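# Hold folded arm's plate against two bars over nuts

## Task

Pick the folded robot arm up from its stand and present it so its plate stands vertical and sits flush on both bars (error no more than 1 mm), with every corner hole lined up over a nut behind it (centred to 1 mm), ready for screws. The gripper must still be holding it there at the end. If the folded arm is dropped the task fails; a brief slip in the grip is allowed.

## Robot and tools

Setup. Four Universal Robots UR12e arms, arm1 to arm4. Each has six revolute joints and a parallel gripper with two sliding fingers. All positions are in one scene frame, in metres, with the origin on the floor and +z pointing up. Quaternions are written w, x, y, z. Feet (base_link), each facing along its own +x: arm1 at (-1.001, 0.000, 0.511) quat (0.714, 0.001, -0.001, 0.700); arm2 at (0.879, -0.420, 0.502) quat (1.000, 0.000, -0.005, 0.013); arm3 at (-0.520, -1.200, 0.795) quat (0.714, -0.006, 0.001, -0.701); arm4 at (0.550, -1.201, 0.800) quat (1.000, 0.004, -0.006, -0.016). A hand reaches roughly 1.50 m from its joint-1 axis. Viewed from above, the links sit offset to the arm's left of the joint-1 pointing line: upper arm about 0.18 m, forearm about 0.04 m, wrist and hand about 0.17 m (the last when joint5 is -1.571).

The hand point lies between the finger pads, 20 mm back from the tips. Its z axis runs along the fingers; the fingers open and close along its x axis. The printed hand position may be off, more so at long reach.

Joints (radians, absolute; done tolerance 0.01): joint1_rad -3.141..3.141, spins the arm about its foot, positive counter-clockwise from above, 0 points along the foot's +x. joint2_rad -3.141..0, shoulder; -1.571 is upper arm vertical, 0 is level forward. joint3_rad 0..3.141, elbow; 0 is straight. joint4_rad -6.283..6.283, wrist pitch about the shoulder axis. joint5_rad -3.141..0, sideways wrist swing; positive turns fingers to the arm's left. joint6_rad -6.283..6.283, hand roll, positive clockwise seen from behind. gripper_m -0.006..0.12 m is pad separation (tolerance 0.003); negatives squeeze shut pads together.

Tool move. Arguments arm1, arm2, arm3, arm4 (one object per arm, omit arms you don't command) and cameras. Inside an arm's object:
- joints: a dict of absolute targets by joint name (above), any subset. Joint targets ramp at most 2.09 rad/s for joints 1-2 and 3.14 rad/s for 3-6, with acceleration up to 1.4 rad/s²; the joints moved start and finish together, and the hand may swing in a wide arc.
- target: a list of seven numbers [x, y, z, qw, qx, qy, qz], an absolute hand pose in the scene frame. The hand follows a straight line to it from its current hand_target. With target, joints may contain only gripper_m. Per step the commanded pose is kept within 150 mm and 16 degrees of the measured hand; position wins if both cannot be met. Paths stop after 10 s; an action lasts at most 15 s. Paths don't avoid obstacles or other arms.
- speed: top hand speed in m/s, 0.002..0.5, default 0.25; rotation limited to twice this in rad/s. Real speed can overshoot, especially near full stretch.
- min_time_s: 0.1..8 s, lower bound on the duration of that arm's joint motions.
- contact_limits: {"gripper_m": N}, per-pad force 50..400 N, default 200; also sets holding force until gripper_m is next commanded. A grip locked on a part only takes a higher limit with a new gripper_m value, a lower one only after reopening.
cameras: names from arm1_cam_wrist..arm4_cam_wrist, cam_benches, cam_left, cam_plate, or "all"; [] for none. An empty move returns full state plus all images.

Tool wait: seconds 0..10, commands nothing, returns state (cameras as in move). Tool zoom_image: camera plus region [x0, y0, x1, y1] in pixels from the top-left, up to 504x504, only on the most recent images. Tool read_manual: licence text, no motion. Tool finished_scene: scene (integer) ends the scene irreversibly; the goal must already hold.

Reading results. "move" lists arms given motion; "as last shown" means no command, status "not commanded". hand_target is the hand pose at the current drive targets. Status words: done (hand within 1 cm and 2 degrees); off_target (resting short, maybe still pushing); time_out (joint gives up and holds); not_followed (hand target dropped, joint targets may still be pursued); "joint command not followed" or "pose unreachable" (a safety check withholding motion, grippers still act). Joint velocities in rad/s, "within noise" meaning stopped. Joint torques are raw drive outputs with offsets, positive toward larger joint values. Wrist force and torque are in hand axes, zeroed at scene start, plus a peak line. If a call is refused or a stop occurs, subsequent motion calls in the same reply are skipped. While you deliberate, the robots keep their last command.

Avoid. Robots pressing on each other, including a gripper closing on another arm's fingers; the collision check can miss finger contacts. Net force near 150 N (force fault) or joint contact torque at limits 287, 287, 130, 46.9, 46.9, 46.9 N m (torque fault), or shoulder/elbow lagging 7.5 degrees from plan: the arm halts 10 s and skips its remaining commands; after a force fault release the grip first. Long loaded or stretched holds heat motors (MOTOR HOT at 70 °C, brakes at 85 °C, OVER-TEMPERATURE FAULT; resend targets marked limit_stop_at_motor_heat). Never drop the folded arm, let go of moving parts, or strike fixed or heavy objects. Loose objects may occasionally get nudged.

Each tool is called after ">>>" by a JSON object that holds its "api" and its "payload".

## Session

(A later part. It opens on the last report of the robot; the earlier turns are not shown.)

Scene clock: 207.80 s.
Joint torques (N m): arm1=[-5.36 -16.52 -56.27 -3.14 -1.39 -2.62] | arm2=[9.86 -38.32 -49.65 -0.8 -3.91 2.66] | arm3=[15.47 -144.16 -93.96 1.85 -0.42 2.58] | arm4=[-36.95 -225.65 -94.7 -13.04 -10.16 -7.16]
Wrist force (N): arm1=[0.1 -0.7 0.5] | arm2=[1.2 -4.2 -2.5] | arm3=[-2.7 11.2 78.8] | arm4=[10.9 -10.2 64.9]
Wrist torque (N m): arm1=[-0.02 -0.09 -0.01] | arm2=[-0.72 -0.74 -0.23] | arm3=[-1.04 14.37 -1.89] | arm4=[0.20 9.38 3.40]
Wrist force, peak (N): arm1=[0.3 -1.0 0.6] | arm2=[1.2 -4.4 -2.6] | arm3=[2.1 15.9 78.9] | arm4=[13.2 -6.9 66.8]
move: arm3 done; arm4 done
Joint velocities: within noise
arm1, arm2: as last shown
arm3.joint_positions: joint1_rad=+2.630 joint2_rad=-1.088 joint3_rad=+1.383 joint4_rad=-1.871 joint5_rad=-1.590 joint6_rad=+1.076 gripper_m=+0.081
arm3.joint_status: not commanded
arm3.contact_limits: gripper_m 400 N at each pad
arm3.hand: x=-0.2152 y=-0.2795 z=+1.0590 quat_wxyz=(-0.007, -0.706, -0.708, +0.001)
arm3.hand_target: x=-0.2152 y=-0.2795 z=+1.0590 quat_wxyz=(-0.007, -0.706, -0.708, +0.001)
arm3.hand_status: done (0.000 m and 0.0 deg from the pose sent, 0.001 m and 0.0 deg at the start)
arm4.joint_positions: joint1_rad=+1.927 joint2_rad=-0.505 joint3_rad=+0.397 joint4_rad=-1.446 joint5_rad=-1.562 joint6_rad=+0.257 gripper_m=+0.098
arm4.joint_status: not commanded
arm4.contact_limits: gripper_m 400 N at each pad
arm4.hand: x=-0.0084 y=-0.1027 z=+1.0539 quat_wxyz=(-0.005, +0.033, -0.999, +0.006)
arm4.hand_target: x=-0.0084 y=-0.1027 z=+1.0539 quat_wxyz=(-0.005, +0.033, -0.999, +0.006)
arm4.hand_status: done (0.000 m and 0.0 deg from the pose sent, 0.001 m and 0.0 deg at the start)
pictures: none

>>> {"api": "move", "payload": {"arm3": {"target": [-0.2152, -0.2791, 1.0590, 0.0074, 0.70645, 0.70785, -0.0008], "speed": 0.003}, "arm4": {"target": [-0.0084, -0.1023, 1.0539, 0.0045, -0.0332, 0.9994, -0.0059], "speed": 0.003}, "cameras": ["arm2_cam_wrist", "cam_plate"]}}

>>> {"api": "zoom_image", "payload": {"camera": "arm2_cam_wrist", "region": [408, 148, 468, 193]}}

>>> {"api": "zoom_image", "payload": {"camera": "arm2_cam_wrist", "region": [422, 160, 446, 178]}}

>>> {"api": "zoom_image", "payload": {"camera": "arm2_cam_wrist", "region": [152, 148, 212, 193]}}

>>> {"api": "zoom_image", "payload": {"camera": "arm2_cam_wrist", "region": [170, 160, 194, 178]}}

>>> {"api": "zoom_image", "payload": {"camera": "cam_plate", "region": [265, 145, 345, 205]}}

>>> {"api": "zoom_image", "payload": {"camera": "cam_plate", "region": [375, 145, 455, 205]}}

>>> {"api": "zoom_image", "payload": {"camera": "cam_plate", "region": [375, 245, 455, 305]}}

Scene clock: 209.23 s.
Joint torques (N m): arm1=[-5.21 -16.57 -57.04 -3.43 -1.37 -2.82] | arm2=[9.29 -36.2 -51.4 -1.05 -3.46 2.26] | arm3=[16.49 -137.34 -100.33 -3.71 -4.41 2.72] | arm4=[-46.31 -206.82 -104.84 -22.7 -11.9 -8.27]
Wrist force (N): arm1=[0.1 -0.6 0.1] | arm2=[1.5 -3.9 -2.3] | arm3=[-21.4 0.3 74.6] | arm4=[7.0 -40.4 63.3]
Wrist torque (N m): arm1=[-0.01 -0.08 -0.02] | arm2=[-0.66 -0.78 -0.23] | arm3=[-1.20 15.30 -0.98] | arm4=[0.04 9.30 4.66]
Wrist force, peak (N): arm1=[0.2 -0.7 0.9] | arm2=[1.2 -4.5 -2.3] | arm3=[-2.7 11.4 79.1] | arm4=[6.9 -40.0 63.8]
move: arm3 done; arm4 done
Joint velocities: within noise
arm1, arm2: as last shown
arm3.joint_positions: joint1_rad=+2.630 joint2_rad=-1.088 joint3_rad=+1.382 joint4_rad=-1.870 joint5_rad=-1.590 joint6_rad=+1.076 gripper_m=+0.081
arm3.joint_status: not commanded
arm3.contact_limits: gripper_m 400 N at each pad
arm3.hand: x=-0.2152 y=-0.2791 z=+1.0590 quat_wxyz=(-0.007, -0.706, -0.708, +0.001)
arm3.hand_target: x=-0.2152 y=-0.2791 z=+1.0590 quat_wxyz=(-0.007, -0.706, -0.708, +0.001)
arm3.hand_status: done (0.000 m and 0.0 deg from the pose sent, 0.000 m and 0.0 deg at the start)
arm4.joint_positions: joint1_rad=+1.926 joint2_rad=-0.504 joint3_rad=+0.394 joint4_rad=-1.444 joint5_rad=-1.562 joint6_rad=+0.257 gripper_m=+0.098
arm4.joint_status: not commanded
arm4.contact_limits: gripper_m 400 N at each pad
arm4.hand: x=-0.0084 y=-0.1023 z=+1.0539 quat_wxyz=(-0.005, +0.033, -0.999, +0.006)
arm4.hand_target: x=-0.0084 y=-0.1023 z=+1.0539 quat_wxyz=(-0.005, +0.033, -0.999, +0.006)
arm4.hand_status: done (0.000 m and 0.0 deg from the pose sent, 0.000 m and 0.0 deg at the start)
Images, in order (width x height): arm2_cam_wrist 672x504, cam_plate 672x504.

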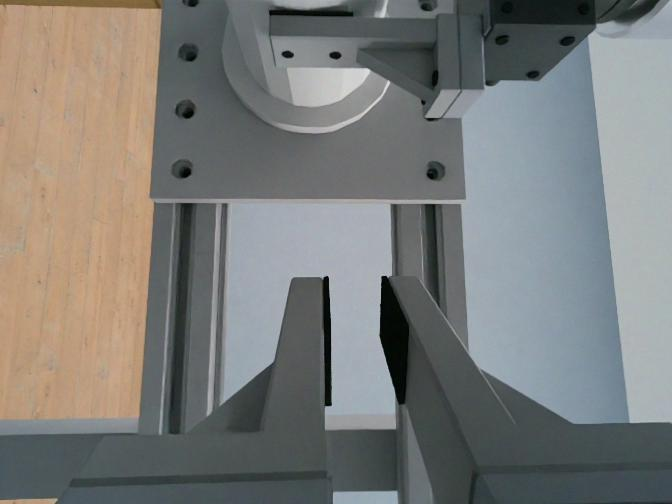

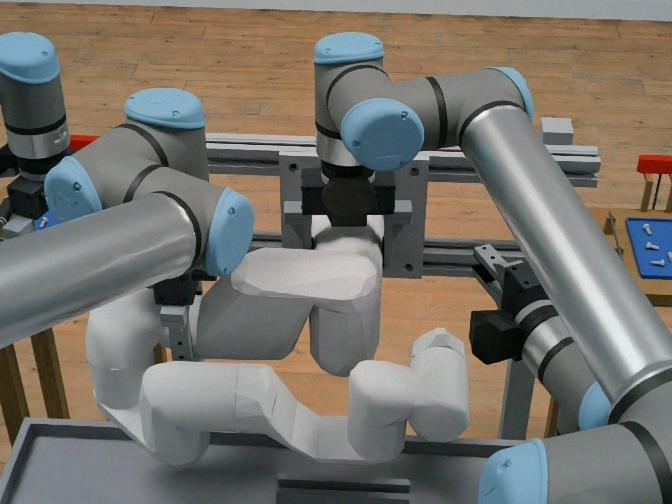

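Scaled by 8.400 from the camera's image (finer frame: 960x720).

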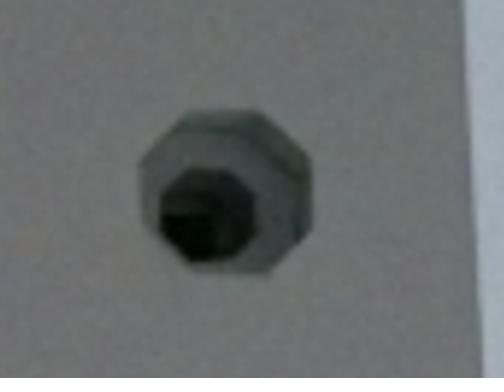

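Scaled by 21.000 from the camera's image (finer frame: 960x720).

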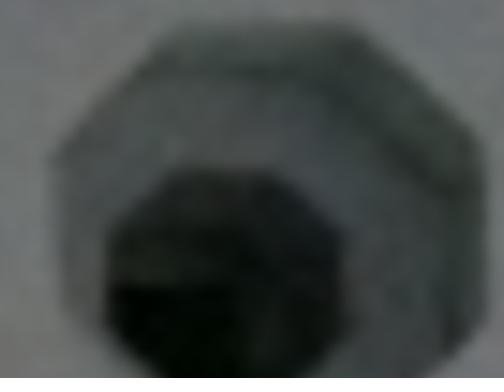

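Scaled by 8.400 from the camera's image (finer frame: 960x720).

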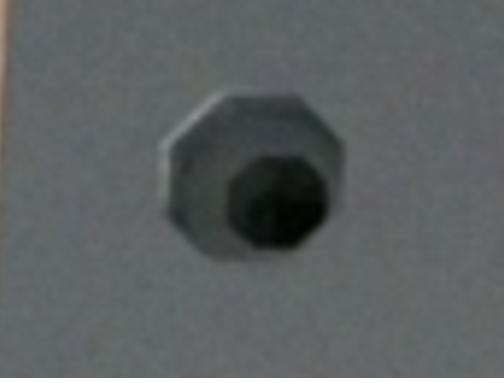

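Scaled by 21.000 from the camera's image (finer frame: 960x720).

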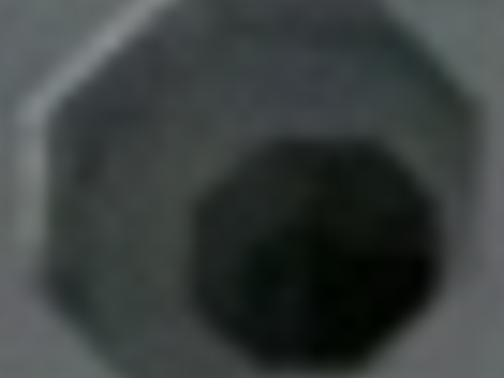

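Scaled by 6.300 from the camera's image (finer frame: 960x720).

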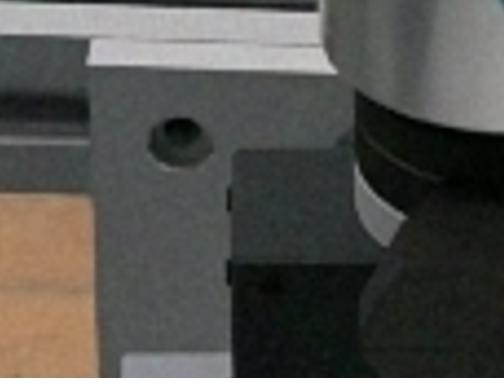

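Scaled by 6.300 from the camera's image (finer frame: 960x720).

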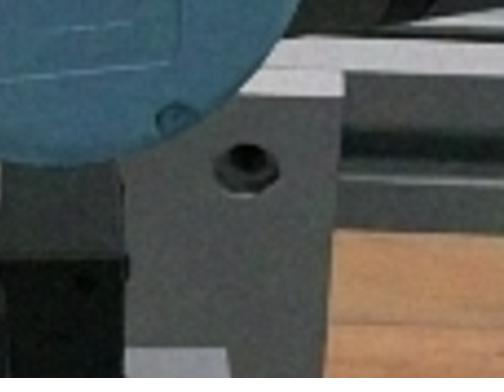

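Scaled by 6.300 from the camera's image (finer frame: 960x720).

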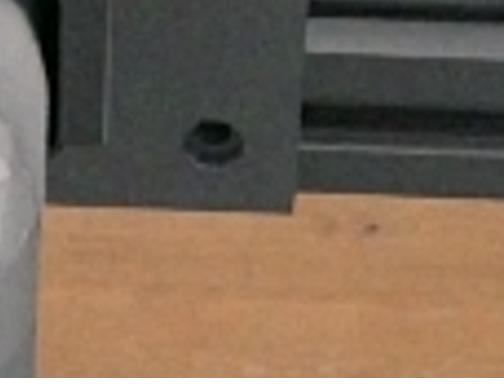

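>>> {"api": "finished_scene", "payload": {"scene": 1}}

The scene is finished: the task was done.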